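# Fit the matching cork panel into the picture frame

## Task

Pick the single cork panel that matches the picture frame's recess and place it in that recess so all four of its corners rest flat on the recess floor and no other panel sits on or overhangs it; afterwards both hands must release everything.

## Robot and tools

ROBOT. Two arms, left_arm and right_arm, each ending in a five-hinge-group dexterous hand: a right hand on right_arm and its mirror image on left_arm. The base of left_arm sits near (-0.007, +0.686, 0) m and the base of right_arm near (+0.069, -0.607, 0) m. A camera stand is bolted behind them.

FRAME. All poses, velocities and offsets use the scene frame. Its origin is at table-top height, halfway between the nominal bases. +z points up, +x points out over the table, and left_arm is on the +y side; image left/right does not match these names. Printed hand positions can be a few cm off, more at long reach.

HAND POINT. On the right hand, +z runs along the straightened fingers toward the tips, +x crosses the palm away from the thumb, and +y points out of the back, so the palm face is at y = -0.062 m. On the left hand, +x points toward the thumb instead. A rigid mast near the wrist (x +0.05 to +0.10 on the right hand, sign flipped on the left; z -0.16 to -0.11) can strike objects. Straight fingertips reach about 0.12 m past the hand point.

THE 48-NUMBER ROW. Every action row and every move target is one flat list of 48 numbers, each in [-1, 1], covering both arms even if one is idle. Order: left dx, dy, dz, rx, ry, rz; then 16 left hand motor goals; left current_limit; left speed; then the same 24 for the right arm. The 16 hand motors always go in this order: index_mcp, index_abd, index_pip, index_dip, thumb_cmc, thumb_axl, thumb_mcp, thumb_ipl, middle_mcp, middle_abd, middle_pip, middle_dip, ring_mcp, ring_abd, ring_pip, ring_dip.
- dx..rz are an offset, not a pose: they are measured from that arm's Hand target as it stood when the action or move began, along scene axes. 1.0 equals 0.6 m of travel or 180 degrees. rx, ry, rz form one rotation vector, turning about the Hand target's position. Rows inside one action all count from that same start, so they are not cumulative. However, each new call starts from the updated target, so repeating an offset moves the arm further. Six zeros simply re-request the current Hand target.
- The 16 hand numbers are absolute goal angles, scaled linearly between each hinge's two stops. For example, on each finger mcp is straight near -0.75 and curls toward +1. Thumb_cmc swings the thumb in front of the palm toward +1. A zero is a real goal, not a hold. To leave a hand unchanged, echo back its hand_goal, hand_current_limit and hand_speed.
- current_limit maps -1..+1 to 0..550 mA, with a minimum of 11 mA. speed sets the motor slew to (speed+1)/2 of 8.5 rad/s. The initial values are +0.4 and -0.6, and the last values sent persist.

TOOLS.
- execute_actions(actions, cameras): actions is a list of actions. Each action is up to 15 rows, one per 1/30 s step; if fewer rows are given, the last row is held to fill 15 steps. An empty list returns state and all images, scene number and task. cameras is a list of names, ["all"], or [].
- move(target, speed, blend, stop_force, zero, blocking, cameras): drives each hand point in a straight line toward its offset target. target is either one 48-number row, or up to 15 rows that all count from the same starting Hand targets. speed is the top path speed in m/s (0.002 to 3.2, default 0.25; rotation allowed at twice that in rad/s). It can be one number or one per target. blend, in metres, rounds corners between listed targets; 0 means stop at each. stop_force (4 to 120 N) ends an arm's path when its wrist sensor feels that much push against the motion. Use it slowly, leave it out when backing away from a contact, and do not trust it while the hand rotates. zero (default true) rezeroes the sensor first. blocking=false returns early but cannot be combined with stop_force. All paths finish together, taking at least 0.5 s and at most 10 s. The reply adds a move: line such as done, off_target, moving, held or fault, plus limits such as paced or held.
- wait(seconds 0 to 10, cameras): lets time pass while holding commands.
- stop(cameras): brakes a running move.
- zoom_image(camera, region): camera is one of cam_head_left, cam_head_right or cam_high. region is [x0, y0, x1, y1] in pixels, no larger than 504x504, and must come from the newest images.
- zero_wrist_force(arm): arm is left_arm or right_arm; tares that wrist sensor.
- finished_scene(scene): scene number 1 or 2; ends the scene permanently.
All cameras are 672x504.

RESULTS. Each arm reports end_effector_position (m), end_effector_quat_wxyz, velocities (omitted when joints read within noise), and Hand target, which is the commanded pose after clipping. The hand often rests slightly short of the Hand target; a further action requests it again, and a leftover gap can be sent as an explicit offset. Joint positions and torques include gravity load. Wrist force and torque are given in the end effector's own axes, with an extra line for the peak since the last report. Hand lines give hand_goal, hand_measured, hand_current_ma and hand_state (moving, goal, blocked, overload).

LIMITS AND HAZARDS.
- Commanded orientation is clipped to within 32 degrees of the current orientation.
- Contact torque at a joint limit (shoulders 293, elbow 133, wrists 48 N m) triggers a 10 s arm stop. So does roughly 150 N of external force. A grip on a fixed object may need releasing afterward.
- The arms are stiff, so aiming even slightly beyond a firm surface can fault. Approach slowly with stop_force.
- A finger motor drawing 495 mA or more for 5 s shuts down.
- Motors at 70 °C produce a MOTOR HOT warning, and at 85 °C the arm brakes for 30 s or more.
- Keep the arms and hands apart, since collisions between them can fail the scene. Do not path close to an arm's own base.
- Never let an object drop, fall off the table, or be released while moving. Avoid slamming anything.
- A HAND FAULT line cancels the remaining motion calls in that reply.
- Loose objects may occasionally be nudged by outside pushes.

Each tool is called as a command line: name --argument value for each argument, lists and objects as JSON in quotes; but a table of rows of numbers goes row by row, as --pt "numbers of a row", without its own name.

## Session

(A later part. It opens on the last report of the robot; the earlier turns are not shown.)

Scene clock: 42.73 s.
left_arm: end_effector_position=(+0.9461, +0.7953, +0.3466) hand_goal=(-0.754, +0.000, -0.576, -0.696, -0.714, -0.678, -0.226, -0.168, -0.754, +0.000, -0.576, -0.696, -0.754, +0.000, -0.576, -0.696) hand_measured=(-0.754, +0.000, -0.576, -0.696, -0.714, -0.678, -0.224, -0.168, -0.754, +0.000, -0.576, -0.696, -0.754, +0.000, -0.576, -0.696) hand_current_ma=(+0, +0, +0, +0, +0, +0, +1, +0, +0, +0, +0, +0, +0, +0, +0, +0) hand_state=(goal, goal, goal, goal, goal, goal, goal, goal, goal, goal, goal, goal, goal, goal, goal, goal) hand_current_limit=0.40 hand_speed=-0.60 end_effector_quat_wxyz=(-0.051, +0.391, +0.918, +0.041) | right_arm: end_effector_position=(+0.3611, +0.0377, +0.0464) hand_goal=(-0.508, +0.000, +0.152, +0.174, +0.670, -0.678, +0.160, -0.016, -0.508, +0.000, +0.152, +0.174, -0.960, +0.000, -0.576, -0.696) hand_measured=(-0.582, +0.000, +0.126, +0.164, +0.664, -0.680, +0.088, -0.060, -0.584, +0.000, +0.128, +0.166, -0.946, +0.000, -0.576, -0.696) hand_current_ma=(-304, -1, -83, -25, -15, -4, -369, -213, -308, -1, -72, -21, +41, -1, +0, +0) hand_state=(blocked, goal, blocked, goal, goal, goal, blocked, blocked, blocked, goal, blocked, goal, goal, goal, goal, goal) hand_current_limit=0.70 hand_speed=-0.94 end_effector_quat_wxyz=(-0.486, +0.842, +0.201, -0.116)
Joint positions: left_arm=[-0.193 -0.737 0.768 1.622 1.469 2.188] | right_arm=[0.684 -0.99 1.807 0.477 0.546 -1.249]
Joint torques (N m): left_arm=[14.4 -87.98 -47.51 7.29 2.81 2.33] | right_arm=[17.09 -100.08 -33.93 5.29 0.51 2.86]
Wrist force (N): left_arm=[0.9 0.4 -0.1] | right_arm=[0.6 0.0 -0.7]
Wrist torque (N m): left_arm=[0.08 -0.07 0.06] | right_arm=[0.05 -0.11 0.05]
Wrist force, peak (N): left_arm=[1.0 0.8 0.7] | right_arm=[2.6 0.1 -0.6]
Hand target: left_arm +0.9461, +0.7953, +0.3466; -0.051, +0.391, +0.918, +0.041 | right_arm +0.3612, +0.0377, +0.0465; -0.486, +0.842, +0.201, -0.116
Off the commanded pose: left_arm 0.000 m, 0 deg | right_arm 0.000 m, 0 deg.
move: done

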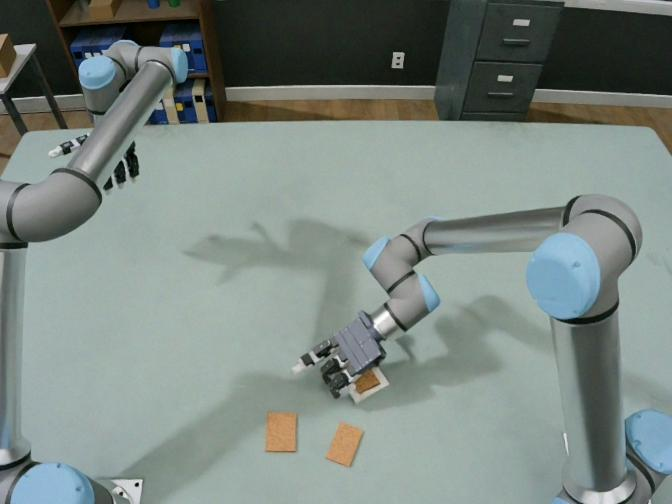

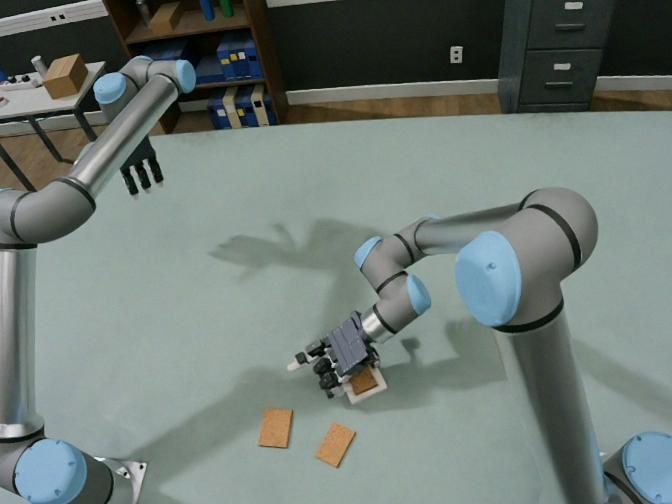

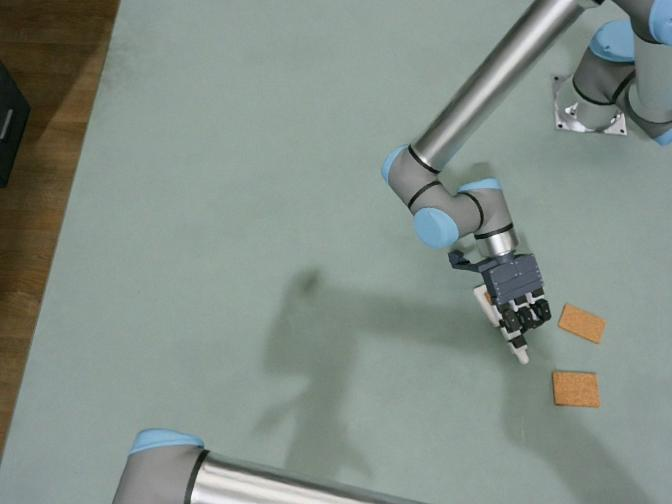

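move --target '[0,0,0,0,0,0,-0.754,0,-0.576,-0.696,-0.714,-0.678,-0.226,-0.168,-0.754,0,-0.576,-0.696,-0.754,0,-0.576,-0.696,0.4,-0.6,0.0022,-0.0006,-0.003,0,0,0,-0.507,0,0.153,0.174,0.671,-0.677,0.16,-0.016,-0.507,0,0.153,0.174,-0.959,0,-0.576,-0.696,0.7,-0.94]' --speed 0.01

move --target '[0,0,0,0,0,0,-0.754,0,-0.576,-0.696,-0.714,-0.678,-0.226,-0.168,-0.754,0,-0.576,-0.696,-0.754,0,-0.576,-0.696,0.4,-0.6,0,0,-0.006,0,0,0,-0.507,0,0.153,0.174,0.671,-0.677,0.16,-0.016,-0.507,0,0.153,0.174,-0.959,0,-0.576,-0.696,0.7,-0.94]' --speed 0.004 --stop_force 5 --cameras '["all"]'

zoom_image --camera "cam_head_left" --region '[325, 340, 395, 410]'

zoom_image --camera "cam_head_right" --region '[325, 340, 395, 410]'

Scene clock: 54.37 s.
left_arm: end_effector_position=(+0.9461, +0.7953, +0.3466) hand_goal=(-0.754, +0.000, -0.576, -0.696, -0.714, -0.678, -0.226, -0.168, -0.754, +0.000, -0.576, -0.696, -0.754, +0.000, -0.576, -0.696) hand_measured=(-0.754, +0.000, -0.576, -0.696, -0.714, -0.678, -0.224, -0.168, -0.754, +0.000, -0.576, -0.696, -0.754, +0.000, -0.576, -0.696) hand_current_ma=(+0, +0, +0, +0, +0, +0, +1, +0, +0, +0, +0, +0, +0, +0, +0, +0) hand_state=(goal, goal, goal, goal, goal, goal, goal, goal, goal, goal, goal, goal, goal, goal, goal, goal) hand_current_limit=0.40 hand_speed=-0.60 end_effector_quat_wxyz=(-0.051, +0.391, +0.918, +0.041) | right_arm: end_effector_position=(+0.3626, +0.0374, +0.0447) hand_goal=(-0.508, +0.000, +0.152, +0.174, +0.670, -0.678, +0.160, -0.016, -0.508, +0.000, +0.152, +0.174, -0.960, +0.000, -0.576, -0.696) hand_measured=(-0.582, +0.000, +0.126, +0.164, +0.664, -0.680, +0.088, -0.060, -0.584, +0.000, +0.128, +0.166, -0.946, +0.000, -0.576, -0.696) hand_current_ma=(-303, -1, -83, -25, -15, -4, -369, -213, -308, -1, -72, -21, +41, -1, +0, +0) hand_state=(blocked, goal, blocked, goal, goal, goal, blocked, blocked, blocked, goal, blocked, goal, goal, goal, goal, goal) hand_current_limit=0.70 hand_speed=-0.94 end_effector_quat_wxyz=(-0.486, +0.842, +0.201, -0.116)
Joint positions: left_arm=[-0.193 -0.737 0.768 1.622 1.469 2.188] | right_arm=[0.682 -0.986 1.806 0.477 0.546 -1.252]
Joint torques (N m): left_arm=[14.22 -88.38 -47.27 7.01 2.56 2.4] | right_arm=[-10.37 -67.11 -32.99 5.6 -3.88 -1.8]
Wrist force (N): left_arm=[1.0 0.4 0.2] | right_arm=[0.6 0.4 -0.5]
Wrist torque (N m): left_arm=[0.04 -0.09 0.06] | right_arm=[0.08 -0.13 0.23]
Wrist force, peak (N): left_arm=[1.1 0.6 0.5] | right_arm=[1.0 0.5 -1.0]
Hand target: left_arm +0.9461, +0.7953, +0.3466; -0.051, +0.391, +0.918, +0.041 | right_arm +0.3626, +0.0374, +0.0447; -0.486, +0.842, +0.201, -0.116
Off the commanded pose: left_arm 0.000 m, 0 deg | right_arm 0.000 m, 0 deg.
move: done

Scene clock: 56.20 s.
left_arm: end_effector_position=(+0.9461, +0.7953, +0.3466) hand_goal=(-0.754, +0.000, -0.576, -0.696, -0.714, -0.678, -0.226, -0.168, -0.754, +0.000, -0.576, -0.696, -0.754, +0.000, -0.576, -0.696) hand_measured=(-0.754, +0.000, -0.576, -0.696, -0.714, -0.678, -0.224, -0.168, -0.754, +0.000, -0.576, -0.696, -0.754, +0.000, -0.576, -0.696) hand_current_ma=(+0, +0, +0, +0, +0, +0, +1, +0, +0, +0, +0, +0, +0, +0, +0, +0) hand_state=(goal, goal, goal, goal, goal, goal, goal, goal, goal, goal, goal, goal, goal, goal, goal, goal) hand_current_limit=0.40 hand_speed=-0.60 end_effector_quat_wxyz=(-0.051, +0.391, +0.918, +0.041) | right_arm: end_effector_position=(+0.3626, +0.0374, +0.0425) hand_goal=(-0.508, +0.000, +0.152, +0.174, +0.670, -0.678, +0.160, -0.016, -0.508, +0.000, +0.152, +0.174, -0.960, +0.000, -0.576, -0.696) hand_measured=(-0.580, +0.000, +0.126, +0.164, +0.664, -0.680, +0.088, -0.062, -0.584, +0.000, +0.128, +0.182, -0.946, +0.000, -0.576, -0.696) hand_current_ma=(-292, -1, -83, -24, -15, -4, -374, -221, -308, +1, -75, +21, +41, -1, +0, +0) hand_state=(blocked, goal, blocked, goal, goal, goal, blocked, blocked, blocked, goal, blocked, goal, goal, goal, goal, goal) hand_current_limit=0.70 hand_speed=-0.94 end_effector_quat_wxyz=(-0.486, +0.842, +0.201, -0.116)
Joint positions: left_arm=[-0.193 -0.737 0.768 1.622 1.469 2.188] | right_arm=[0.682 -0.984 1.807 0.474 0.546 -1.252]
Joint torques (N m): left_arm=[15.39 -88.6 -47.41 6.94 2.68 2.32] | right_arm=[-8.96 -92.73 -30.19 5.46 -2.02 2.08]
Wrist force (N): left_arm=[0.7 0.4 0.4] | right_arm=[1.3 -3.8 -1.9]
Wrist torque (N m): left_arm=[0.03 -0.04 0.04] | right_arm=[0.21 -0.13 0.14]
Wrist force, peak (N): left_arm=[1.0 0.9 0.6] | right_arm=[1.5 -5.4 -1.9]
Hand target: left_arm +0.9461, +0.7953, +0.3466; -0.051, +0.391, +0.918, +0.041 | right_arm +0.3626, +0.0374, +0.0425; -0.486, +0.842, +0.201, -0.116 (not the last commanded pose)
Off the commanded pose: left_arm 0.000 m, 0 deg | right_arm 0.001 m, 0 deg.
move: contact (right_arm)

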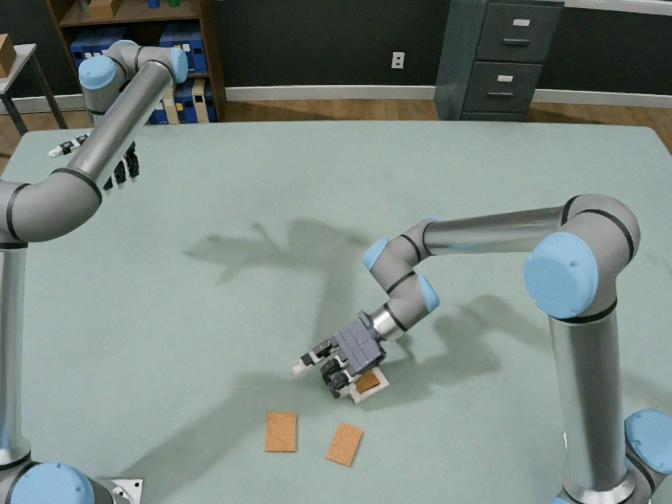

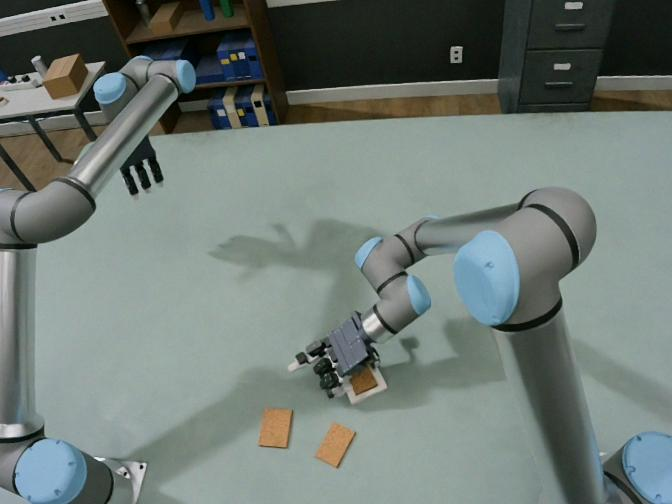

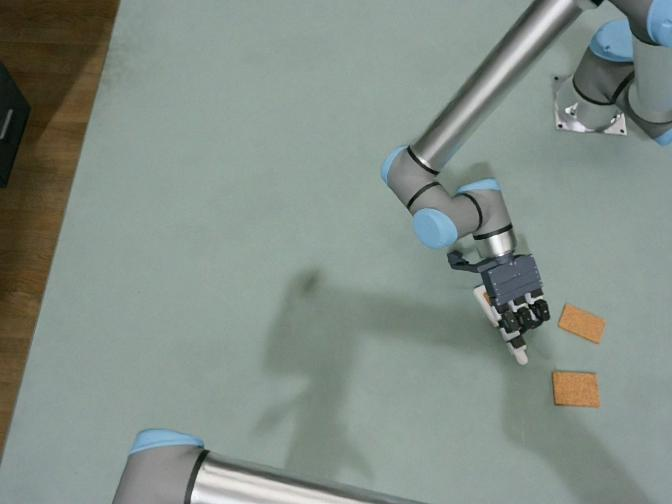

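Scaled by 7.200 from the camera's 672x504 image, which has a finer 960x720 frame.

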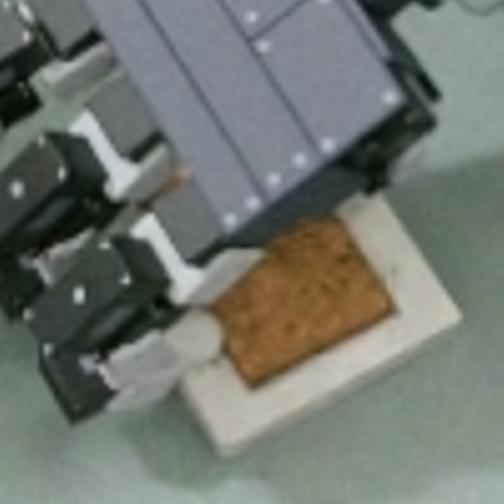

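Scaled by 7.200 from the camera's 672x504 image, which has a finer 960x720 frame.

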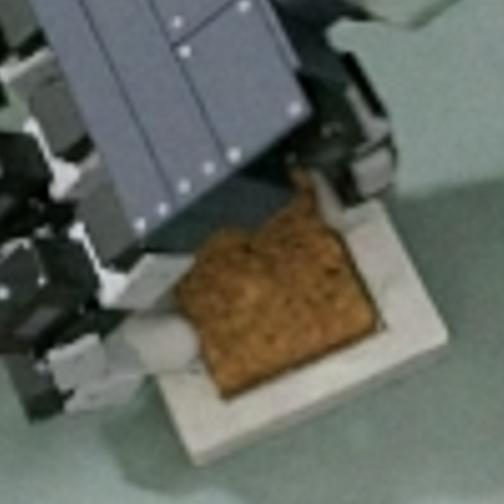

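move --target '[0,0,0,0,0,0,-0.754,0,-0.576,-0.696,-0.714,-0.678,-0.226,-0.168,-0.754,0,-0.576,-0.696,-0.754,0,-0.576,-0.696,0.4,-0.6,0,0,0.0005,0,0,0,-0.65,0,0.153,0.174,0.671,-0.677,0.04,-0.04,-0.65,0,0.153,0.174,-0.959,0,-0.576,-0.696,0.7,-0.94]' --speed 0.01

move --target '[0,0,0,0,0,0,-0.754,0,-0.576,-0.696,-0.714,-0.678,-0.226,-0.168,-0.754,0,-0.576,-0.696,-0.754,0,-0.576,-0.696,0.4,-0.6,0,0,0.002,0,0,0,-0.822,0,0.153,0.174,0.671,-0.677,-0.056,-0.059,-0.822,0,0.153,0.174,-0.959,0,-0.576,-0.696,0.4,-0.9]' --speed 0.02

move --pt "0 0 0 0 0 0 -0.754 0 -0.576 -0.696 -0.714 -0.678 -0.226 -0.168 -0.754 0 -0.576 -0.696 -0.754 0 -0.576 -0.696 0.4 -0.6 0 0 0.1 0 0 0 -0.822 0 0.153 0.174 0.671 -0.677 -0.056 -0.059 -0.822 0 0.153 0.174 -0.959 0 -0.576 -0.696 0.4 -0.6" --pt "0 0 0 0 0 0 -0.754 0 -0.576 -0.696 -0.714 -0.678 -0.226 -0.168 -0.754 0 -0.576 -0.696 -0.754 0 -0.576 -0.696 0.4 -0.6 0.3 -0.4 0.15 0 0 0 -0.959 0 -0.577 -0.696 0.671 -0.677 -0.056 -0.059 -0.959 0 -0.577 -0.696 -0.959 0 -0.576 -0.696 0.4 -0.6" --speed '[0.1,0.2]' --blend '[0,0]' --cameras '["all"]'

zoom_image --camera "cam_high" --region '[470, 270, 540, 330]'

zoom_image --camera "cam_head_left" --region '[325, 340, 395, 410]'

zoom_image --camera "cam_head_right" --region '[325, 340, 395, 410]'

Scene clock: 60.70 s.
left_arm: end_effector_position=(+0.9461, +0.7953, +0.3466) hand_goal=(-0.754, +0.000, -0.576, -0.696, -0.714, -0.678, -0.226, -0.168, -0.754, +0.000, -0.576, -0.696, -0.754, +0.000, -0.576, -0.696) hand_measured=(-0.754, +0.000, -0.576, -0.696, -0.714, -0.678, -0.224, -0.168, -0.754, +0.000, -0.576, -0.696, -0.754, +0.000, -0.576, -0.696) hand_current_ma=(+0, +0, +0, +0, +0, +0, +1, +0, +0, +0, +0, +0, +0, +0, +0, +0) hand_state=(goal, goal, goal, goal, goal, goal, goal, goal, goal, goal, goal, goal, goal, goal, goal, goal) hand_current_limit=0.40 hand_speed=-0.60 end_effector_quat_wxyz=(-0.051, +0.391, +0.918, +0.041) | right_arm: end_effector_position=(+0.3626, +0.0374, +0.0428) hand_goal=(-0.650, +0.000, +0.152, +0.174, +0.670, -0.678, +0.040, -0.040, -0.650, +0.000, +0.152, +0.174, -0.960, +0.000, -0.576, -0.696) hand_measured=(-0.634, +0.000, +0.150, +0.170, +0.666, -0.680, +0.042, -0.042, -0.634, +0.000, +0.150, +0.176, -0.946, +0.000, -0.576, -0.696) hand_current_ma=(+48, -1, -6, -8, -9, -4, +7, -8, +51, +1, -5, +3, +41, -1, +0, +0) hand_state=(goal, goal, goal, goal, goal, goal, goal, goal, goal, goal, goal, goal, goal, goal, goal, goal) hand_current_limit=0.70 hand_speed=-0.94 end_effector_quat_wxyz=(-0.486, +0.842, +0.201, -0.116)
Joint positions: left_arm=[-0.193 -0.737 0.768 1.622 1.469 2.188] | right_arm=[0.682 -0.984 1.807 0.474 0.546 -1.252]
Joint torques (N m): left_arm=[14.21 -88.17 -47.36 7.07 2.63 2.48] | right_arm=[-9.81 -95.37 -34.68 5.1 -0.72 2.06]
Wrist force (N): left_arm=[0.9 0.3 0.2] | right_arm=[0.6 0.6 -0.9]
Wrist torque (N m): left_arm=[0.05 -0.08 0.06] | right_arm=[0.14 -0.11 0.24]
Wrist force, peak (N): left_arm=[1.1 0.7 0.8] | right_arm=[1.4 -3.9 -2.4]
Hand target: left_arm +0.9461, +0.7953, +0.3466; -0.051, +0.391, +0.918, +0.041 | right_arm +0.3626, +0.0374, +0.0428; -0.486, +0.842, +0.201, -0.116
Off the commanded pose: left_arm 0.000 m, 0 deg | right_arm 0.000 m, 0 deg.
move: done

Scene clock: 61.47 s.
left_arm: end_effector_position=(+0.9461, +0.7953, +0.3466) hand_goal=(-0.754, +0.000, -0.576, -0.696, -0.714, -0.678, -0.226, -0.168, -0.754, +0.000, -0.576, -0.696, -0.754, +0.000, -0.576, -0.696) hand_measured=(-0.754, +0.000, -0.576, -0.696, -0.714, -0.678, -0.224, -0.168, -0.754, +0.000, -0.576, -0.696, -0.754, +0.000, -0.576, -0.696) hand_current_ma=(+0, +0, +0, +0, +0, +0, +1, +0, +0, +0, +0, +0, +0, +0, +0, +0) hand_state=(goal, goal, goal, goal, goal, goal, goal, goal, goal, goal, goal, goal, goal, goal, goal, goal) hand_current_limit=0.40 hand_speed=-0.60 end_effector_quat_wxyz=(-0.051, +0.391, +0.918, +0.041) | right_arm: end_effector_position=(+0.3626, +0.0374, +0.0441) hand_goal=(-0.822, +0.000, +0.152, +0.174, +0.670, -0.678, -0.056, -0.060, -0.822, +0.000, +0.152, +0.174, -0.960, +0.000, -0.576, -0.696) hand_measured=(-0.804, +0.000, +0.150, +0.170, +0.666, -0.680, -0.052, -0.058, -0.804, +0.000, +0.150, +0.176, -0.946, +0.000, -0.576, -0.696) hand_current_ma=(+57, -1, -5, -8, -9, -4, +11, +7, +60, +1, -4, +3, +41, -1, +0, +0) hand_state=(goal, goal, goal, goal, goal, goal, goal, goal, goal, goal, goal, goal, goal, goal, goal, goal) hand_current_limit=0.40 hand_speed=-0.90 end_effector_quat_wxyz=(-0.486, +0.842, +0.201, -0.116)
Joint positions: left_arm=[-0.193 -0.737 0.768 1.622 1.469 2.188] | right_arm=[0.682 -0.986 1.806 0.476 0.546 -1.252]
Joint torques (N m): left_arm=[14.14 -88.23 -47.56 7.08 2.66 2.16] | right_arm=[-8.9 -89.73 -33.05 4.64 -0.6 2.33]
Wrist force (N): left_arm=[0.6 0.3 0.2] | right_arm=[0.8 0.2 -0.6]
Wrist torque (N m): left_arm=[0.04 -0.03 0.04] | right_arm=[0.05 -0.15 0.25]
Wrist force, peak (N): left_arm=[0.8 0.5 0.3] | right_arm=[1.0 0.3 -1.0]
Hand target: left_arm +0.9461, +0.7953, +0.3466; -0.051, +0.391, +0.918, +0.041 | right_arm +0.3626, +0.0374, +0.0440; -0.486, +0.842, +0.201, -0.116
Off the commanded pose: left_arm 0.000 m, 0 deg | right_arm 0.000 m, 0 deg.
move: done

Scene clock: 65.20 s.
left_arm: end_effector_position=(+0.9461, +0.7953, +0.3466) hand_goal=(-0.754, +0.000, -0.576, -0.696, -0.714, -0.678, -0.226, -0.168, -0.754, +0.000, -0.576, -0.696, -0.754, +0.000, -0.576, -0.696) hand_measured=(-0.754, +0.000, -0.576, -0.696, -0.714, -0.678, -0.224, -0.168, -0.754, +0.000, -0.576, -0.696, -0.754, +0.000, -0.576, -0.696) hand_current_ma=(+0, +0, +0, +0, +0, +0, +1, +0, +0, +0, +0, +0, +0, +0, +0, +0) hand_state=(goal, goal, goal, goal, goal, goal, goal, goal, goal, goal, goal, goal, goal, goal, goal, goal) hand_current_limit=0.40 hand_speed=-0.60 end_effector_quat_wxyz=(-0.051, +0.391, +0.918, +0.041) | right_arm: end_effector_position=(+0.5426, -0.2026, +0.1340) hand_goal=(-0.960, +0.000, -0.578, -0.696, +0.670, -0.678, -0.056, -0.060, -0.960, +0.000, -0.578, -0.696, -0.960, +0.000, -0.576, -0.696) hand_measured=(-0.940, +0.000, -0.570, -0.692, +0.666, -0.680, -0.054, -0.058, -0.938, +0.000, -0.570, -0.692, -0.946, +0.000, -0.576, -0.696) hand_current_ma=(+64, -1, +20, +9, -8, -4, +7, +6, +68, +1, +18, +7, +41, -1, +0, +0) hand_state=(blocked, goal, goal, goal, goal, goal, goal, goal, blocked, goal, goal, goal, goal, goal, goal, goal) hand_current_limit=0.40 hand_speed=-0.60 end_effector_quat_wxyz=(-0.486, +0.842, +0.201, -0.116)
Joint positions: left_arm=[-0.193 -0.737 0.768 1.622 1.469 2.188] | right_arm=[0.2 -1.007 1.845 1.231 0.605 -2.155]
Joint torques (N m): left_arm=[13.86 -88.42 -47.44 7.1 2.72 2.2] | right_arm=[-12.39 -92.41 -17.7 5.93 -1.82 -2.98]
Wrist force (N): left_arm=[0.1 0.3 0.6] | right_arm=[0.4 0.7 -0.9]
Wrist torque (N m): left_arm=[0.00 0.04 -0.01] | right_arm=[0.15 -0.11 0.02]
Wrist force, peak (N): left_arm=[1.1 0.8 0.6] | right_arm=[0.7 1.5 -3.1]
Hand target: left_arm +0.9461, +0.7953, +0.3466; -0.051, +0.391, +0.918, +0.041 | right_arm +0.5426, -0.2026, +0.1340; -0.486, +0.842, +0.201, -0.116
Off the commanded pose: left_arm 0.000 m, 0 deg | right_arm 0.000 m, 0 deg.
move: done

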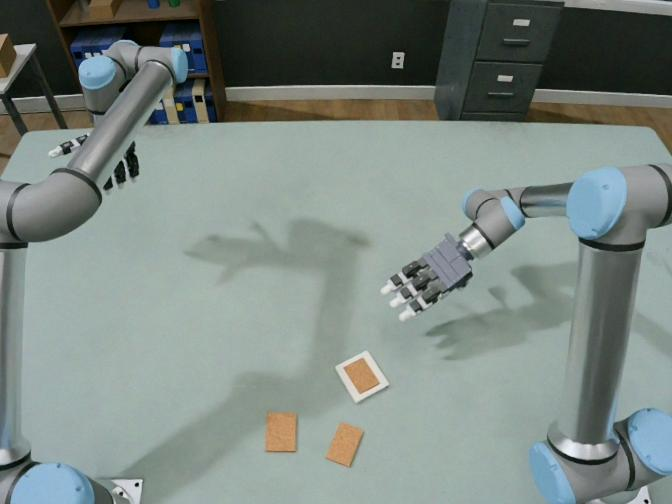

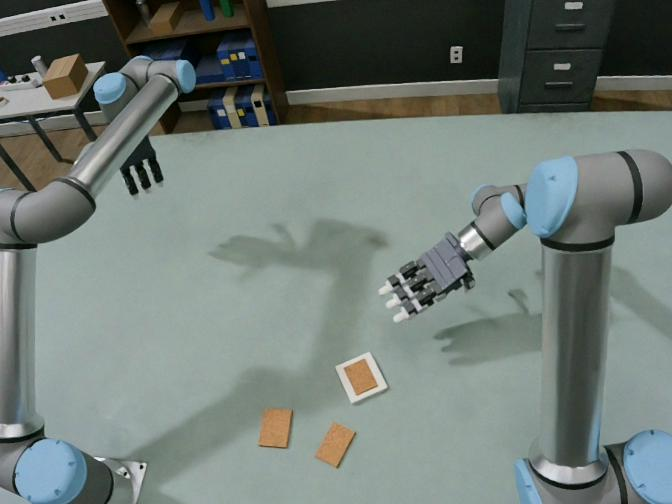

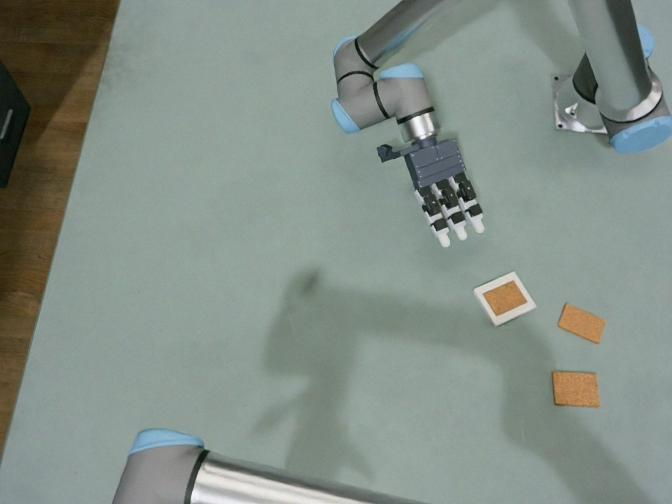

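Scaled by 7.200 from the camera's 672x504 image, which has a finer 960x720 frame.

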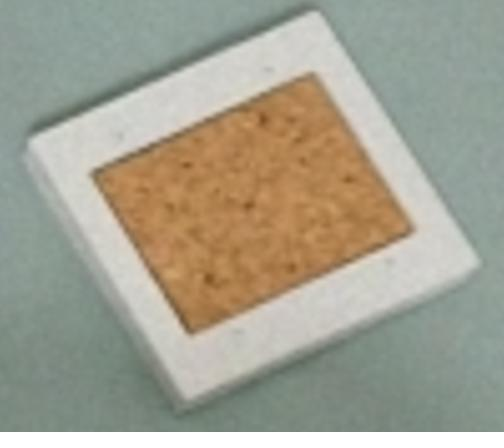

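Scaled by 7.200 from the camera's 672x504 image, which has a finer 960x720 frame.

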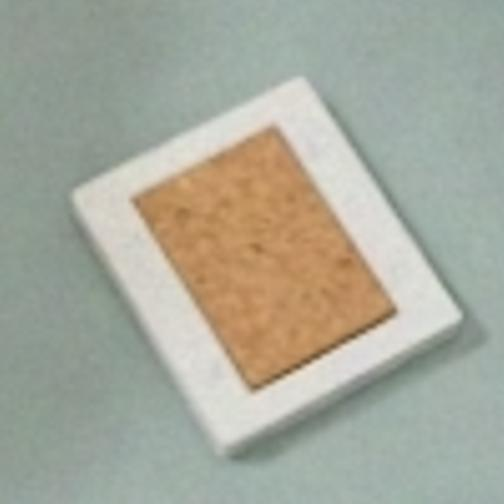

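Scaled by 7.200 from the camera's 672x504 image, which has a finer 960x720 frame.

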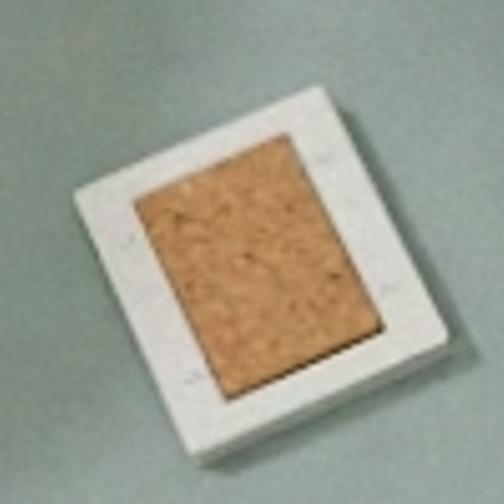

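move --pt "0 0 0 0 0 0 -0.754 0 -0.576 -0.696 -0.714 -0.678 -0.226 -0.168 -0.754 0 -0.576 -0.696 -0.754 0 -0.576 -0.696 0.4 -0.6 -0.2905 0.4858 0 0 0 0 -0.959 0 -0.577 -0.696 0.671 -0.677 -0.056 -0.059 -0.959 0 -0.577 -0.696 -0.959 0 -0.576 -0.696 0.4 -0.6" --pt "0 0 0 0 0 0 -0.754 0 -0.576 -0.696 -0.714 -0.678 -0.226 -0.168 -0.754 0 -0.576 -0.696 -0.754 0 -0.576 -0.696 0.4 -0.6 -0.2905 0.4858 -0.145 0 0 0 -0.959 0 -0.577 -0.696 0.671 -0.677 -0.056 -0.059 -0.959 0 -0.577 -0.696 -0.959 0 -0.576 -0.696 0.4 -0.6" --speed 0.2 --blend '[0.02,0]'

move --target '[0,0,0,0,0,0,-0.754,0,-0.576,-0.696,-0.714,-0.678,-0.226,-0.168,-0.754,0,-0.576,-0.696,-0.754,0,-0.576,-0.696,0.4,-0.6,0,0,-0.025,0,0,0,-0.959,0,-0.577,-0.696,0.671,-0.677,-0.056,-0.059,-0.959,0,-0.577,-0.696,-0.959,0,-0.576,-0.696,0.4,-0.6]' --speed 0.006 --stop_force 4 --cameras '["cam_head_left"]'

move --pt "0 0 0 0 0 0 -0.754 0 -0.576 -0.696 -0.714 -0.678 -0.226 -0.168 -0.754 0 -0.576 -0.696 -0.754 0 -0.576 -0.696 0.4 -0.6 0 0 0.01 0 0 0 -0.959 0 -0.577 -0.696 0.671 -0.677 -0.056 -0.059 -0.959 0 -0.577 -0.696 -0.959 0 -0.576 -0.696 0.4 -0.6" --pt "0 0 0 0 0 0 -0.754 0 -0.576 -0.696 -0.714 -0.678 -0.226 -0.168 -0.754 0 -0.576 -0.696 -0.754 0 -0.576 -0.696 0.4 -0.6 -0.0923 -0.0467 0.01 0 0 0 -0.959 0 -0.577 -0.696 0.671 -0.677 -0.056 -0.059 -0.959 0 -0.577 -0.696 -0.959 0 -0.576 -0.696 0.4 -0.6" --speed 0.08 --blend '[0.002,0]'

move --target '[0,0,0,0,0,0,-0.754,0,-0.576,-0.696,-0.714,-0.678,-0.226,-0.168,-0.754,0,-0.576,-0.696,-0.754,0,-0.576,-0.696,0.4,-0.6,0,0,-0.025,0,0,0,-0.959,0,-0.577,-0.696,0.671,-0.677,-0.056,-0.059,-0.959,0,-0.577,-0.696,-0.959,0,-0.576,-0.696,0.4,-0.6]' --speed 0.006 --stop_force 4

move --pt "0 0 0 0 0 0 -0.754 0 -0.576 -0.696 -0.714 -0.678 -0.226 -0.168 -0.754 0 -0.576 -0.696 -0.754 0 -0.576 -0.696 0.4 -0.6 0 0 0.01 0 0 0 -0.959 0 -0.577 -0.696 0.671 -0.677 -0.056 -0.059 -0.959 0 -0.577 -0.696 -0.959 0 -0.576 -0.696 0.4 -0.6" --pt "0 0 0 0 0 0 -0.754 0 -0.576 -0.696 -0.714 -0.678 -0.226 -0.168 -0.754 0 -0.576 -0.696 -0.754 0 -0.576 -0.696 0.4 -0.6 -0.027 0.0537 0.01 0 0 0 -0.959 0 -0.577 -0.696 0.671 -0.677 -0.056 -0.059 -0.959 0 -0.577 -0.696 -0.959 0 -0.576 -0.696 0.4 -0.6" --speed 0.08 --blend '[0.002,0]'

move --target '[0,0,0,0,0,0,-0.754,0,-0.576,-0.696,-0.714,-0.678,-0.226,-0.168,-0.754,0,-0.576,-0.696,-0.754,0,-0.576,-0.696,0.4,-0.6,0,0,-0.025,0,0,0,-0.959,0,-0.577,-0.696,0.671,-0.677,-0.056,-0.059,-0.959,0,-0.577,-0.696,-0.959,0,-0.576,-0.696,0.4,-0.6]' --speed 0.006 --stop_force 4

move --pt "0 0 0 0 0 0 -0.754 0 -0.576 -0.696 -0.714 -0.678 -0.226 -0.168 -0.754 0 -0.576 -0.696 -0.754 0 -0.576 -0.696 0.4 -0.6 0 0 0.01 0 0 0 -0.959 0 -0.577 -0.696 0.671 -0.677 -0.056 -0.059 -0.959 0 -0.577 -0.696 -0.959 0 -0.576 -0.696 0.4 -0.6" --pt "0 0 0 0 0 0 -0.754 0 -0.576 -0.696 -0.714 -0.678 -0.226 -0.168 -0.754 0 -0.576 -0.696 -0.754 0 -0.576 -0.696 0.4 -0.6 0.0923 0.0467 0.01 0 0 0 -0.959 0 -0.577 -0.696 0.671 -0.677 -0.056 -0.059 -0.959 0 -0.577 -0.696 -0.959 0 -0.576 -0.696 0.4 -0.6" --speed 0.08 --blend '[0.002,0]'

move --target '[0,0,0,0,0,0,-0.754,0,-0.576,-0.696,-0.714,-0.678,-0.226,-0.168,-0.754,0,-0.576,-0.696,-0.754,0,-0.576,-0.696,0.4,-0.6,0,0,-0.025,0,0,0,-0.959,0,-0.577,-0.696,0.671,-0.677,-0.056,-0.059,-0.959,0,-0.577,-0.696,-0.959,0,-0.576,-0.696,0.4,-0.6]' --speed 0.006 --stop_force 4 --cameras '["all"]'

Scene clock: 74.77 s.
left_arm: end_effector_position=(+0.9461, +0.7953, +0.3466) hand_goal=(-0.754, +0.000, -0.576, -0.696, -0.714, -0.678, -0.226, -0.168, -0.754, +0.000, -0.576, -0.696, -0.754, +0.000, -0.576, -0.696) hand_measured=(-0.754, +0.000, -0.576, -0.696, -0.714, -0.678, -0.224, -0.168, -0.754, +0.000, -0.576, -0.696, -0.754, +0.000, -0.576, -0.696) hand_current_ma=(+0, +0, +0, +0, +0, +0, +1, +0, +0, +0, +0, +0, +0, +0, +0, +0) hand_state=(goal, goal, goal, goal, goal, goal, goal, goal, goal, goal, goal, goal, goal, goal, goal, goal) hand_current_limit=0.40 hand_speed=-0.60 end_effector_quat_wxyz=(-0.051, +0.391, +0.918, +0.041) | right_arm: end_effector_position=(+0.3683, +0.0888, +0.0471) hand_goal=(-0.960, +0.000, -0.578, -0.696, +0.670, -0.678, -0.056, -0.060, -0.960, +0.000, -0.578, -0.696, -0.960, +0.000, -0.576, -0.696) hand_measured=(-0.940, +0.000, -0.570, -0.692, +0.666, -0.680, -0.054, -0.058, -0.940, +0.000, -0.572, -0.692, -0.946, +0.000, -0.576, -0.696) hand_current_ma=(+64, -1, +19, +8, -7, -4, +6, +6, +67, +1, +17, +7, +41, -1, +0, +0) hand_state=(goal, goal, goal, goal, goal, goal, goal, goal, blocked, goal, goal, goal, goal, goal, goal, goal) hand_current_limit=0.40 hand_speed=-0.60 end_effector_quat_wxyz=(-0.486, +0.842, +0.201, -0.116)
Joint positions: left_arm=[-0.193 -0.737 0.768 1.622 1.469 2.188] | right_arm=[0.741 -0.951 1.709 0.449 0.564 -1.147]
Joint torques (N m): left_arm=[13.52 -88.06 -47.87 7.06 2.45 2.35] | right_arm=[13 -79.3 -34.45 2.1 -4.02 3.05]
Wrist force (N): left_arm=[1.0 0.2 0.4] | right_arm=[0.5 0.4 -1.1]
Wrist torque (N m): left_arm=[0.02 -0.08 0.07] | right_arm=[0.10 -0.08 0.11]
Wrist force, peak (N): left_arm=[1.1 0.7 0.4] | right_arm=[0.9 2.2 -2.9]
Hand target: left_arm +0.9461, +0.7953, +0.3466; -0.051, +0.391, +0.918, +0.041 | right_arm +0.3683, +0.0889, +0.0470; -0.486, +0.842, +0.201, -0.116
Off the commanded pose: left_arm 0.000 m, 0 deg | right_arm 0.000 m, 0 deg.
move: done

Scene clock: 77.10 s.
left_arm: end_effector_position=(+0.9461, +0.7953, +0.3466) hand_goal=(-0.754, +0.000, -0.576, -0.696, -0.714, -0.678, -0.226, -0.168, -0.754, +0.000, -0.576, -0.696, -0.754, +0.000, -0.576, -0.696) hand_measured=(-0.754, +0.000, -0.576, -0.696, -0.714, -0.678, -0.224, -0.168, -0.754, +0.000, -0.576, -0.696, -0.754, +0.000, -0.576, -0.696) hand_current_ma=(+0, +0, +0, +0, +0, +0, +1, +0, +0, +0, +0, +0, +0, +0, +0, +0) hand_state=(goal, goal, goal, goal, goal, goal, goal, goal, goal, goal, goal, goal, goal, goal, goal, goal) hand_current_limit=0.40 hand_speed=-0.60 end_effector_quat_wxyz=(-0.051, +0.391, +0.918, +0.041) | right_arm: end_effector_position=(+0.3683, +0.0889, +0.0404) hand_goal=(-0.960, +0.000, -0.578, -0.696, +0.670, -0.678, -0.056, -0.060, -0.960, +0.000, -0.578, -0.696, -0.960, +0.000, -0.576, -0.696) hand_measured=(-0.940, +0.000, -0.570, -0.692, +0.666, -0.680, -0.054, -0.058, -0.940, +0.000, -0.572, -0.692, -0.946, +0.000, -0.576, -0.696) hand_current_ma=(+64, -1, +19, +8, -7, -4, +5, +8, +67, +1, +17, +7, +41, -1, +0, +0) hand_state=(goal, goal, goal, goal, goal, goal, goal, goal, blocked, goal, goal, goal, goal, goal, goal, goal) hand_current_limit=0.40 hand_speed=-0.60 end_effector_quat_wxyz=(-0.486, +0.842, +0.201, -0.116)
Joint positions: left_arm=[-0.193 -0.737 0.768 1.622 1.469 2.188] | right_arm=[0.741 -0.943 1.711 0.44 0.564 -1.147]
Joint torques (N m): left_arm=[14.7 -87.98 -47.37 6.97 2.34 2.44] | right_arm=[12.6 -97.99 -32.91 4.57 -2.2 2.94]
Wrist force (N): left_arm=[0.7 0.3 0.2] | right_arm=[0.1 -3.6 -2.8]
Wrist torque (N m): left_arm=[0.05 -0.04 0.04] | right_arm=[-0.21 -0.05 0.14]
Wrist force, peak (N): left_arm=[1.1 0.5 0.6] | right_arm=[-0.3 -6.4 -4.0]
Hand target: left_arm +0.9461, +0.7953, +0.3466; -0.051, +0.391, +0.918, +0.041 | right_arm +0.3683, +0.0889, +0.0404; -0.486, +0.842, +0.201, -0.116 (not the last commanded pose)
Off the commanded pose: left_arm 0.000 m, 0 deg | right_arm 0.008 m, 0 deg.
move: contact (right_arm)
Images, in order (width x height): cam_head_left 672x504.

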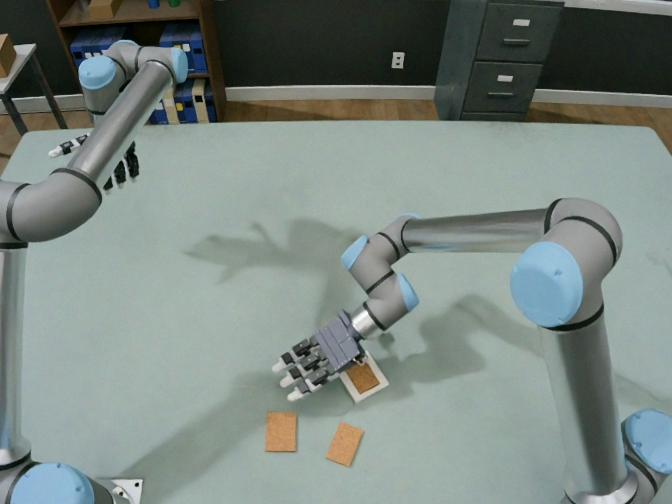

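Scene clock: 78.27 s.
left_arm: end_effector_position=(+0.9461, +0.7953, +0.3466) hand_goal=(-0.754, +0.000, -0.576, -0.696, -0.714, -0.678, -0.226, -0.168, -0.754, +0.000, -0.576, -0.696, -0.754, +0.000, -0.576, -0.696) hand_measured=(-0.754, +0.000, -0.576, -0.696, -0.714, -0.678, -0.224, -0.168, -0.754, +0.000, -0.576, -0.696, -0.754, +0.000, -0.576, -0.696) hand_current_ma=(+0, +0, +0, +0, +0, +0, +1, +0, +0, +0, +0, +0, +0, +0, +0, +0) hand_state=(goal, goal, goal, goal, goal, goal, goal, goal, goal, goal, goal, goal, goal, goal, goal, goal) hand_current_limit=0.40 hand_speed=-0.60 end_effector_quat_wxyz=(-0.051, +0.391, +0.918, +0.041) | right_arm: end_effector_position=(+0.3128, +0.0609, +0.0465) hand_goal=(-0.960, +0.000, -0.578, -0.696, +0.670, -0.678, -0.056, -0.060, -0.960, +0.000, -0.578, -0.696, -0.960, +0.000, -0.576, -0.696) hand_measured=(-0.940, +0.000, -0.570, -0.692, +0.668, -0.680, -0.054, -0.058, -0.940, +0.000, -0.572, -0.692, -0.946, +0.000, -0.576, -0.696) hand_current_ma=(+64, -1, +19, +8, -5, -4, +5, +7, +67, +1, +17, +7, +41, -1, +0, +0) hand_state=(goal, goal, goal, goal, goal, goal, goal, goal, blocked, goal, goal, goal, goal, goal, goal, goal) hand_current_limit=0.40 hand_speed=-0.60 end_effector_quat_wxyz=(-0.486, +0.842, +0.201, -0.116)
Joint positions: left_arm=[-0.193 -0.737 0.768 1.622 1.469 2.188] | right_arm=[0.764 -1.023 1.833 0.363 0.573 -1.108]
Joint torques (N m): left_arm=[14.18 -87.69 -47.9 7.04 2.48 2.37] | right_arm=[-12.53 -61.91 -34.7 3.93 -1.51 -2.58]
Wrist force (N): left_arm=[0.5 0.6 0.0] | right_arm=[0.4 0.1 -1.2]
Wrist torque (N m): left_arm=[0.09 -0.01 0.01] | right_arm=[0.08 -0.10 0.02]
Wrist force, peak (N): left_arm=[1.0 0.4 0.0] | right_arm=[0.0 -3.4 -1.6]
Hand target: left_arm +0.9461, +0.7953, +0.3466; -0.051, +0.391, +0.918, +0.041 | right_arm +0.3129, +0.0609, +0.0464; -0.486, +0.842, +0.201, -0.116
Off the commanded pose: left_arm 0.000 m, 0 deg | right_arm 0.000 m, 0 deg.
move: done

Scene clock: 80.53 s.
left_arm: end_effector_position=(+0.9461, +0.7953, +0.3466) hand_goal=(-0.754, +0.000, -0.576, -0.696, -0.714, -0.678, -0.226, -0.168, -0.754, +0.000, -0.576, -0.696, -0.754, +0.000, -0.576, -0.696) hand_measured=(-0.754, +0.000, -0.576, -0.696, -0.714, -0.678, -0.224, -0.168, -0.754, +0.000, -0.576, -0.696, -0.754, +0.000, -0.576, -0.696) hand_current_ma=(+0, +0, +0, +0, +0, +0, +1, +0, +0, +0, +0, +0, +0, +0, +0, +0) hand_state=(goal, goal, goal, goal, goal, goal, goal, goal, goal, goal, goal, goal, goal, goal, goal, goal) hand_current_limit=0.40 hand_speed=-0.60 end_effector_quat_wxyz=(-0.051, +0.391, +0.918, +0.041) | right_arm: end_effector_position=(+0.3129, +0.0609, +0.0402) hand_goal=(-0.960, +0.000, -0.578, -0.696, +0.670, -0.678, -0.056, -0.060, -0.960, +0.000, -0.578, -0.696, -0.960, +0.000, -0.576, -0.696) hand_measured=(-0.940, +0.000, -0.570, -0.692, +0.668, -0.680, -0.054, -0.056, -0.940, +0.000, -0.572, -0.692, -0.946, +0.000, -0.576, -0.696) hand_current_ma=(+64, -1, +19, +8, -5, -4, +3, +9, +67, +1, +17, +7, +41, -1, +0, +0) hand_state=(goal, goal, goal, goal, goal, goal, goal, goal, blocked, goal, goal, goal, goal, goal, goal, goal) hand_current_limit=0.40 hand_speed=-0.60 end_effector_quat_wxyz=(-0.486, +0.842, +0.201, -0.116)
Joint positions: left_arm=[-0.193 -0.737 0.768 1.622 1.469 2.188] | right_arm=[0.763 -1.015 1.835 0.354 0.572 -1.108]
Joint torques (N m): left_arm=[13.95 -88.65 -47.48 7.07 2.54 2.42] | right_arm=[-15.22 -90.21 -31.73 4.53 0.64 -2.47]
Wrist force (N): left_arm=[0.5 0.8 0.3] | right_arm=[0.5 -4.1 -2.7]
Wrist torque (N m): left_arm=[0.12 -0.03 0.01] | right_arm=[-0.27 -0.17 0.15]
Wrist force, peak (N): left_arm=[0.9 0.6 0.4] | right_arm=[0.1 -7.1 -4.4]
Hand target: left_arm +0.9461, +0.7953, +0.3466; -0.051, +0.391, +0.918, +0.041 | right_arm +0.3129, +0.0609, +0.0402; -0.486, +0.842, +0.201, -0.116 (not the last commanded pose)
Off the commanded pose: left_arm 0.000 m, 0 deg | right_arm 0.009 m, 0 deg.
move: contact (right_arm)

Scene clock: 81.47 s.
left_arm: end_effector_position=(+0.9461, +0.7953, +0.3466) hand_goal=(-0.754, +0.000, -0.576, -0.696, -0.714, -0.678, -0.226, -0.168, -0.754, +0.000, -0.576, -0.696, -0.754, +0.000, -0.576, -0.696) hand_measured=(-0.754, +0.000, -0.576, -0.696, -0.714, -0.678, -0.224, -0.168, -0.754, +0.000, -0.576, -0.696, -0.754, +0.000, -0.576, -0.696) hand_current_ma=(+0, +0, +0, +0, +0, +0, +1, +0, +0, +0, +0, +0, +0, +0, +0, +0) hand_state=(goal, goal, goal, goal, goal, goal, goal, goal, goal, goal, goal, goal, goal, goal, goal, goal) hand_current_limit=0.40 hand_speed=-0.60 end_effector_quat_wxyz=(-0.051, +0.391, +0.918, +0.041) | right_arm: end_effector_position=(+0.2967, +0.0931, +0.0461) hand_goal=(-0.960, +0.000, -0.578, -0.696, +0.670, -0.678, -0.056, -0.060, -0.960, +0.000, -0.578, -0.696, -0.960, +0.000, -0.576, -0.696) hand_measured=(-0.940, +0.000, -0.570, -0.692, +0.668, -0.680, -0.054, -0.058, -0.940, +0.000, -0.572, -0.692, -0.946, +0.000, -0.576, -0.696) hand_current_ma=(+64, -1, +19, +8, -4, -4, +3, +7, +67, +1, +17, +7, +41, -1, +0, +0) hand_state=(goal, goal, goal, goal, goal, goal, goal, goal, blocked, goal, goal, goal, goal, goal, goal, goal) hand_current_limit=0.40 hand_speed=-0.60 end_effector_quat_wxyz=(-0.486, +0.842, +0.201, -0.116)
Joint positions: left_arm=[-0.193 -0.737 0.768 1.622 1.469 2.188] | right_arm=[0.82 -1.014 1.797 0.313 0.596 -1.015]
Joint torques (N m): left_arm=[13.7 -88.53 -47.47 6.99 2.35 2.45] | right_arm=[-4.34 -92.01 -20.96 4.25 -3.56 -1.16]
Wrist force (N): left_arm=[0.7 0.3 0.2] | right_arm=[1.0 0.4 -0.8]
Wrist torque (N m): left_arm=[0.03 -0.05 0.04] | right_arm=[0.05 -0.15 0.32]
Wrist force, peak (N): left_arm=[0.6 0.9 0.6] | right_arm=[0.2 -4.6 -3.2]
Hand target: left_arm +0.9461, +0.7953, +0.3466; -0.051, +0.391, +0.918, +0.041 | right_arm +0.2967, +0.0931, +0.0462; -0.486, +0.842, +0.201, -0.116
Off the commanded pose: left_arm 0.000 m, 0 deg | right_arm 0.000 m, 0 deg.
move: done

Scene clock: 83.67 s.
left_arm: end_effector_position=(+0.9461, +0.7953, +0.3466) hand_goal=(-0.754, +0.000, -0.576, -0.696, -0.714, -0.678, -0.226, -0.168, -0.754, +0.000, -0.576, -0.696, -0.754, +0.000, -0.576, -0.696) hand_measured=(-0.754, +0.000, -0.576, -0.696, -0.714, -0.678, -0.224, -0.168, -0.754, +0.000, -0.576, -0.696, -0.754, +0.000, -0.576, -0.696) hand_current_ma=(+0, +0, +0, +0, +0, +0, +1, +0, +0, +0, +0, +0, +0, +0, +0, +0) hand_state=(goal, goal, goal, goal, goal, goal, goal, goal, goal, goal, goal, goal, goal, goal, goal, goal) hand_current_limit=0.40 hand_speed=-0.60 end_effector_quat_wxyz=(-0.051, +0.391, +0.918, +0.041) | right_arm: end_effector_position=(+0.2967, +0.0931, +0.0403) hand_goal=(-0.960, +0.000, -0.578, -0.696, +0.670, -0.678, -0.056, -0.060, -0.960, +0.000, -0.578, -0.696, -0.960, +0.000, -0.576, -0.696) hand_measured=(-0.940, +0.000, -0.570, -0.692, +0.668, -0.680, -0.054, -0.058, -0.940, +0.000, -0.572, -0.692, -0.946, +0.000, -0.576, -0.696) hand_current_ma=(+64, -1, +19, +8, -4, -4, +3, +7, +67, +1, +17, +7, +41, -1, +0, +0) hand_state=(goal, goal, goal, goal, goal, goal, goal, goal, blocked, goal, goal, goal, goal, goal, goal, goal) hand_current_limit=0.40 hand_speed=-0.60 end_effector_quat_wxyz=(-0.486, +0.842, +0.201, -0.116)
Joint positions: left_arm=[-0.193 -0.737 0.768 1.622 1.469 2.188] | right_arm=[0.82 -1.007 1.799 0.304 0.596 -1.015]
Joint torques (N m): left_arm=[13.62 -87.75 -47.51 7.09 2.25 2.32] | right_arm=[-16.02 -92.77 -33.39 4.43 -0.61 1.26]
Wrist force (N): left_arm=[0.7 -0.1 0.0] | right_arm=[0.3 -3.7 -2.6]
Wrist torque (N m): left_arm=[0.00 -0.05 0.05] | right_arm=[-0.25 -0.06 0.29]
Wrist force, peak (N): left_arm=[1.1 0.3 0.2] | right_arm=[-0.2 -6.2 -3.8]
Hand target: left_arm +0.9461, +0.7953, +0.3466; -0.051, +0.391, +0.918, +0.041 | right_arm +0.2967, +0.0931, +0.0403; -0.486, +0.842, +0.201, -0.116 (not the last commanded pose)
Off the commanded pose: left_arm 0.000 m, 0 deg | right_arm 0.009 m, 0 deg.
move: contact (right_arm)

Scene clock: 84.83 s.
left_arm: end_effector_position=(+0.9461, +0.7953, +0.3466) hand_goal=(-0.754, +0.000, -0.576, -0.696, -0.714, -0.678, -0.226, -0.168, -0.754, +0.000, -0.576, -0.696, -0.754, +0.000, -0.576, -0.696) hand_measured=(-0.754, +0.000, -0.576, -0.696, -0.714, -0.678, -0.224, -0.168, -0.754, +0.000, -0.576, -0.696, -0.754, +0.000, -0.576, -0.696) hand_current_ma=(+0, +0, +0, +0, +0, +0, +1, +0, +0, +0, +0, +0, +0, +0, +0, +0) hand_state=(goal, goal, goal, goal, goal, goal, goal, goal, goal, goal, goal, goal, goal, goal, goal, goal) hand_current_limit=0.40 hand_speed=-0.60 end_effector_quat_wxyz=(-0.051, +0.391, +0.918, +0.041) | right_arm: end_effector_position=(+0.3522, +0.1210, +0.0462) hand_goal=(-0.960, +0.000, -0.578, -0.696, +0.670, -0.678, -0.056, -0.060, -0.960, +0.000, -0.578, -0.696, -0.960, +0.000, -0.576, -0.696) hand_measured=(-0.940, +0.000, -0.570, -0.692, +0.668, -0.680, -0.054, -0.058, -0.940, +0.000, -0.572, -0.692, -0.946, +0.000, -0.576, -0.696) hand_current_ma=(+64, -1, +19, +8, -3, -4, +3, +7, +67, +1, +17, +7, +41, -1, +0, +0) hand_state=(goal, goal, goal, goal, goal, goal, goal, goal, blocked, goal, goal, goal, goal, goal, goal, goal) hand_current_limit=0.40 hand_speed=-0.60 end_effector_quat_wxyz=(-0.486, +0.842, +0.201, -0.116)
Joint positions: left_arm=[-0.193 -0.737 0.768 1.622 1.469 2.188] | right_arm=[0.793 -0.941 1.674 0.4 0.584 -1.059]
Joint torques (N m): left_arm=[13.78 -87.64 -46.88 7.07 2.43 2.24] | right_arm=[15.96 -97.9 -21.04 0.9 -0.8 2.81]
Wrist force (N): left_arm=[0.4 0.3 -0.4] | right_arm=[0.3 0.4 -0.9]
Wrist torque (N m): left_arm=[0.09 -0.01 0.01] | right_arm=[0.08 -0.05 0.25]
Wrist force, peak (N): left_arm=[0.5 0.7 1.0] | right_arm=[0.1 -3.0 -2.7]
Hand target: left_arm +0.9461, +0.7953, +0.3466; -0.051, +0.391, +0.918, +0.041 | right_arm +0.3521, +0.1211, +0.0463; -0.486, +0.842, +0.201, -0.116
Off the commanded pose: left_arm 0.000 m, 0 deg | right_arm 0.000 m, 0 deg.
move: done

Scene clock: 87.03 s.
left_arm: end_effector_position=(+0.9461, +0.7953, +0.3466) hand_goal=(-0.754, +0.000, -0.576, -0.696, -0.714, -0.678, -0.226, -0.168, -0.754, +0.000, -0.576, -0.696, -0.754, +0.000, -0.576, -0.696) hand_measured=(-0.754, +0.000, -0.576, -0.696, -0.714, -0.678, -0.224, -0.168, -0.754, +0.000, -0.576, -0.696, -0.754, +0.000, -0.576, -0.696) hand_current_ma=(+0, +0, +0, +0, +0, +0, +1, +0, +0, +0, +0, +0, +0, +0, +0, +0) hand_state=(goal, goal, goal, goal, goal, goal, goal, goal, goal, goal, goal, goal, goal, goal, goal, goal) hand_current_limit=0.40 hand_speed=-0.60 end_effector_quat_wxyz=(-0.051, +0.391, +0.918, +0.041) | right_arm: end_effector_position=(+0.3521, +0.1211, +0.0404) hand_goal=(-0.960, +0.000, -0.578, -0.696, +0.670, -0.678, -0.056, -0.060, -0.960, +0.000, -0.578, -0.696, -0.960, +0.000, -0.576, -0.696) hand_measured=(-0.940, +0.000, -0.570, -0.692, +0.668, -0.680, -0.054, -0.058, -0.940, +0.000, -0.572, -0.692, -0.946, +0.000, -0.576, -0.696) hand_current_ma=(+64, -1, +19, +8, -3, -4, +3, +7, +67, +1, +17, +7, +41, -1, +0, +0) hand_state=(goal, goal, goal, goal, goal, goal, goal, goal, blocked, goal, goal, goal, goal, goal, goal, goal) hand_current_limit=0.40 hand_speed=-0.60 end_effector_quat_wxyz=(-0.486, +0.842, +0.201, -0.116)
Joint positions: left_arm=[-0.193 -0.737 0.768 1.622 1.469 2.188] | right_arm=[0.793 -0.935 1.676 0.392 0.584 -1.058]
Joint torques (N m): left_arm=[14.71 -87.76 -47.55 6.97 2.22 2.34] | right_arm=[12.32 -100.99 -34.62 4.48 0.9 2.77]
Wrist force (N): left_arm=[0.9 0.6 0.5] | right_arm=[0.1 -3.4 -2.7]
Wrist torque (N m): left_arm=[0.05 -0.06 0.05] | right_arm=[-0.18 -0.04 0.22]
Wrist force, peak (N): left_arm=[1.2 0.3 -0.1] | right_arm=[0.0 -5.5 -3.6]
Hand target: left_arm +0.9461, +0.7953, +0.3466; -0.051, +0.391, +0.918, +0.041 | right_arm +0.3521, +0.1211, +0.0404; -0.486, +0.842, +0.201, -0.116 (not the last commanded pose)
Off the commanded pose: left_arm 0.000 m, 0 deg | right_arm 0.009 m, 0 deg.
move: contact (right_arm)

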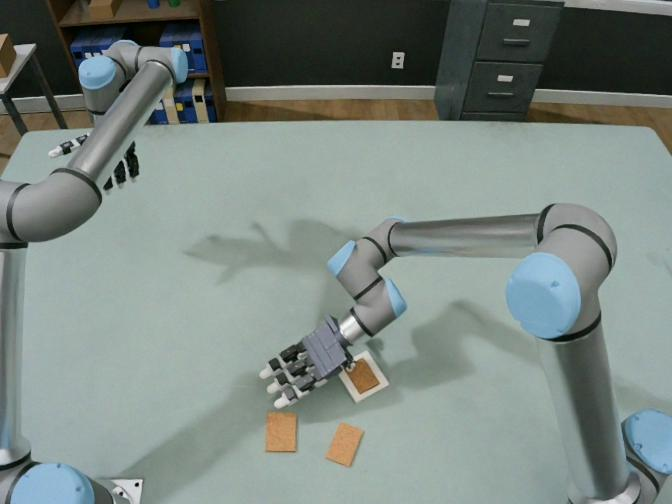

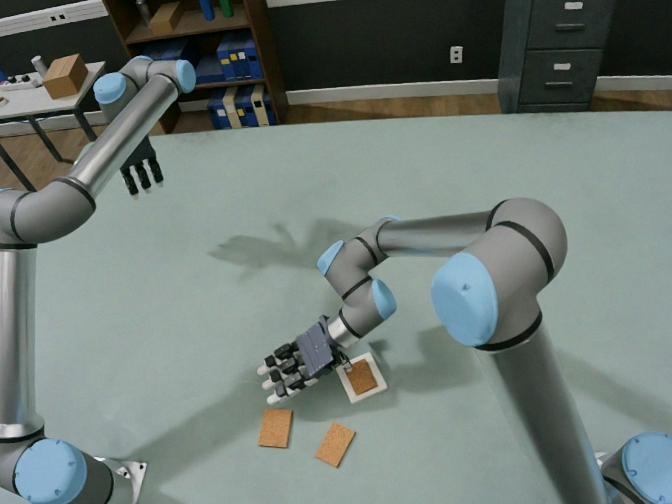

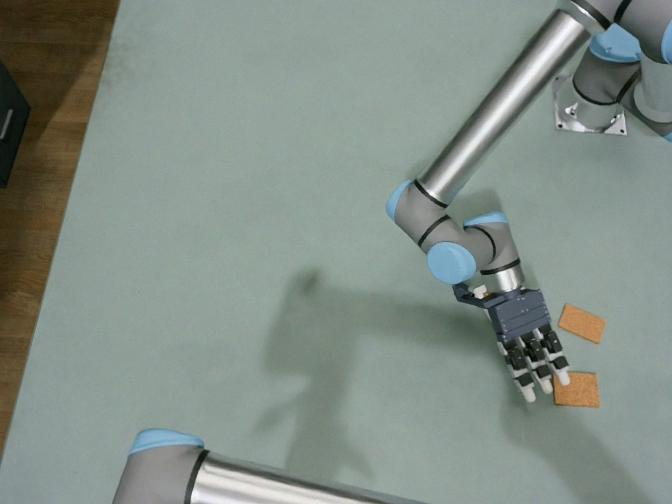

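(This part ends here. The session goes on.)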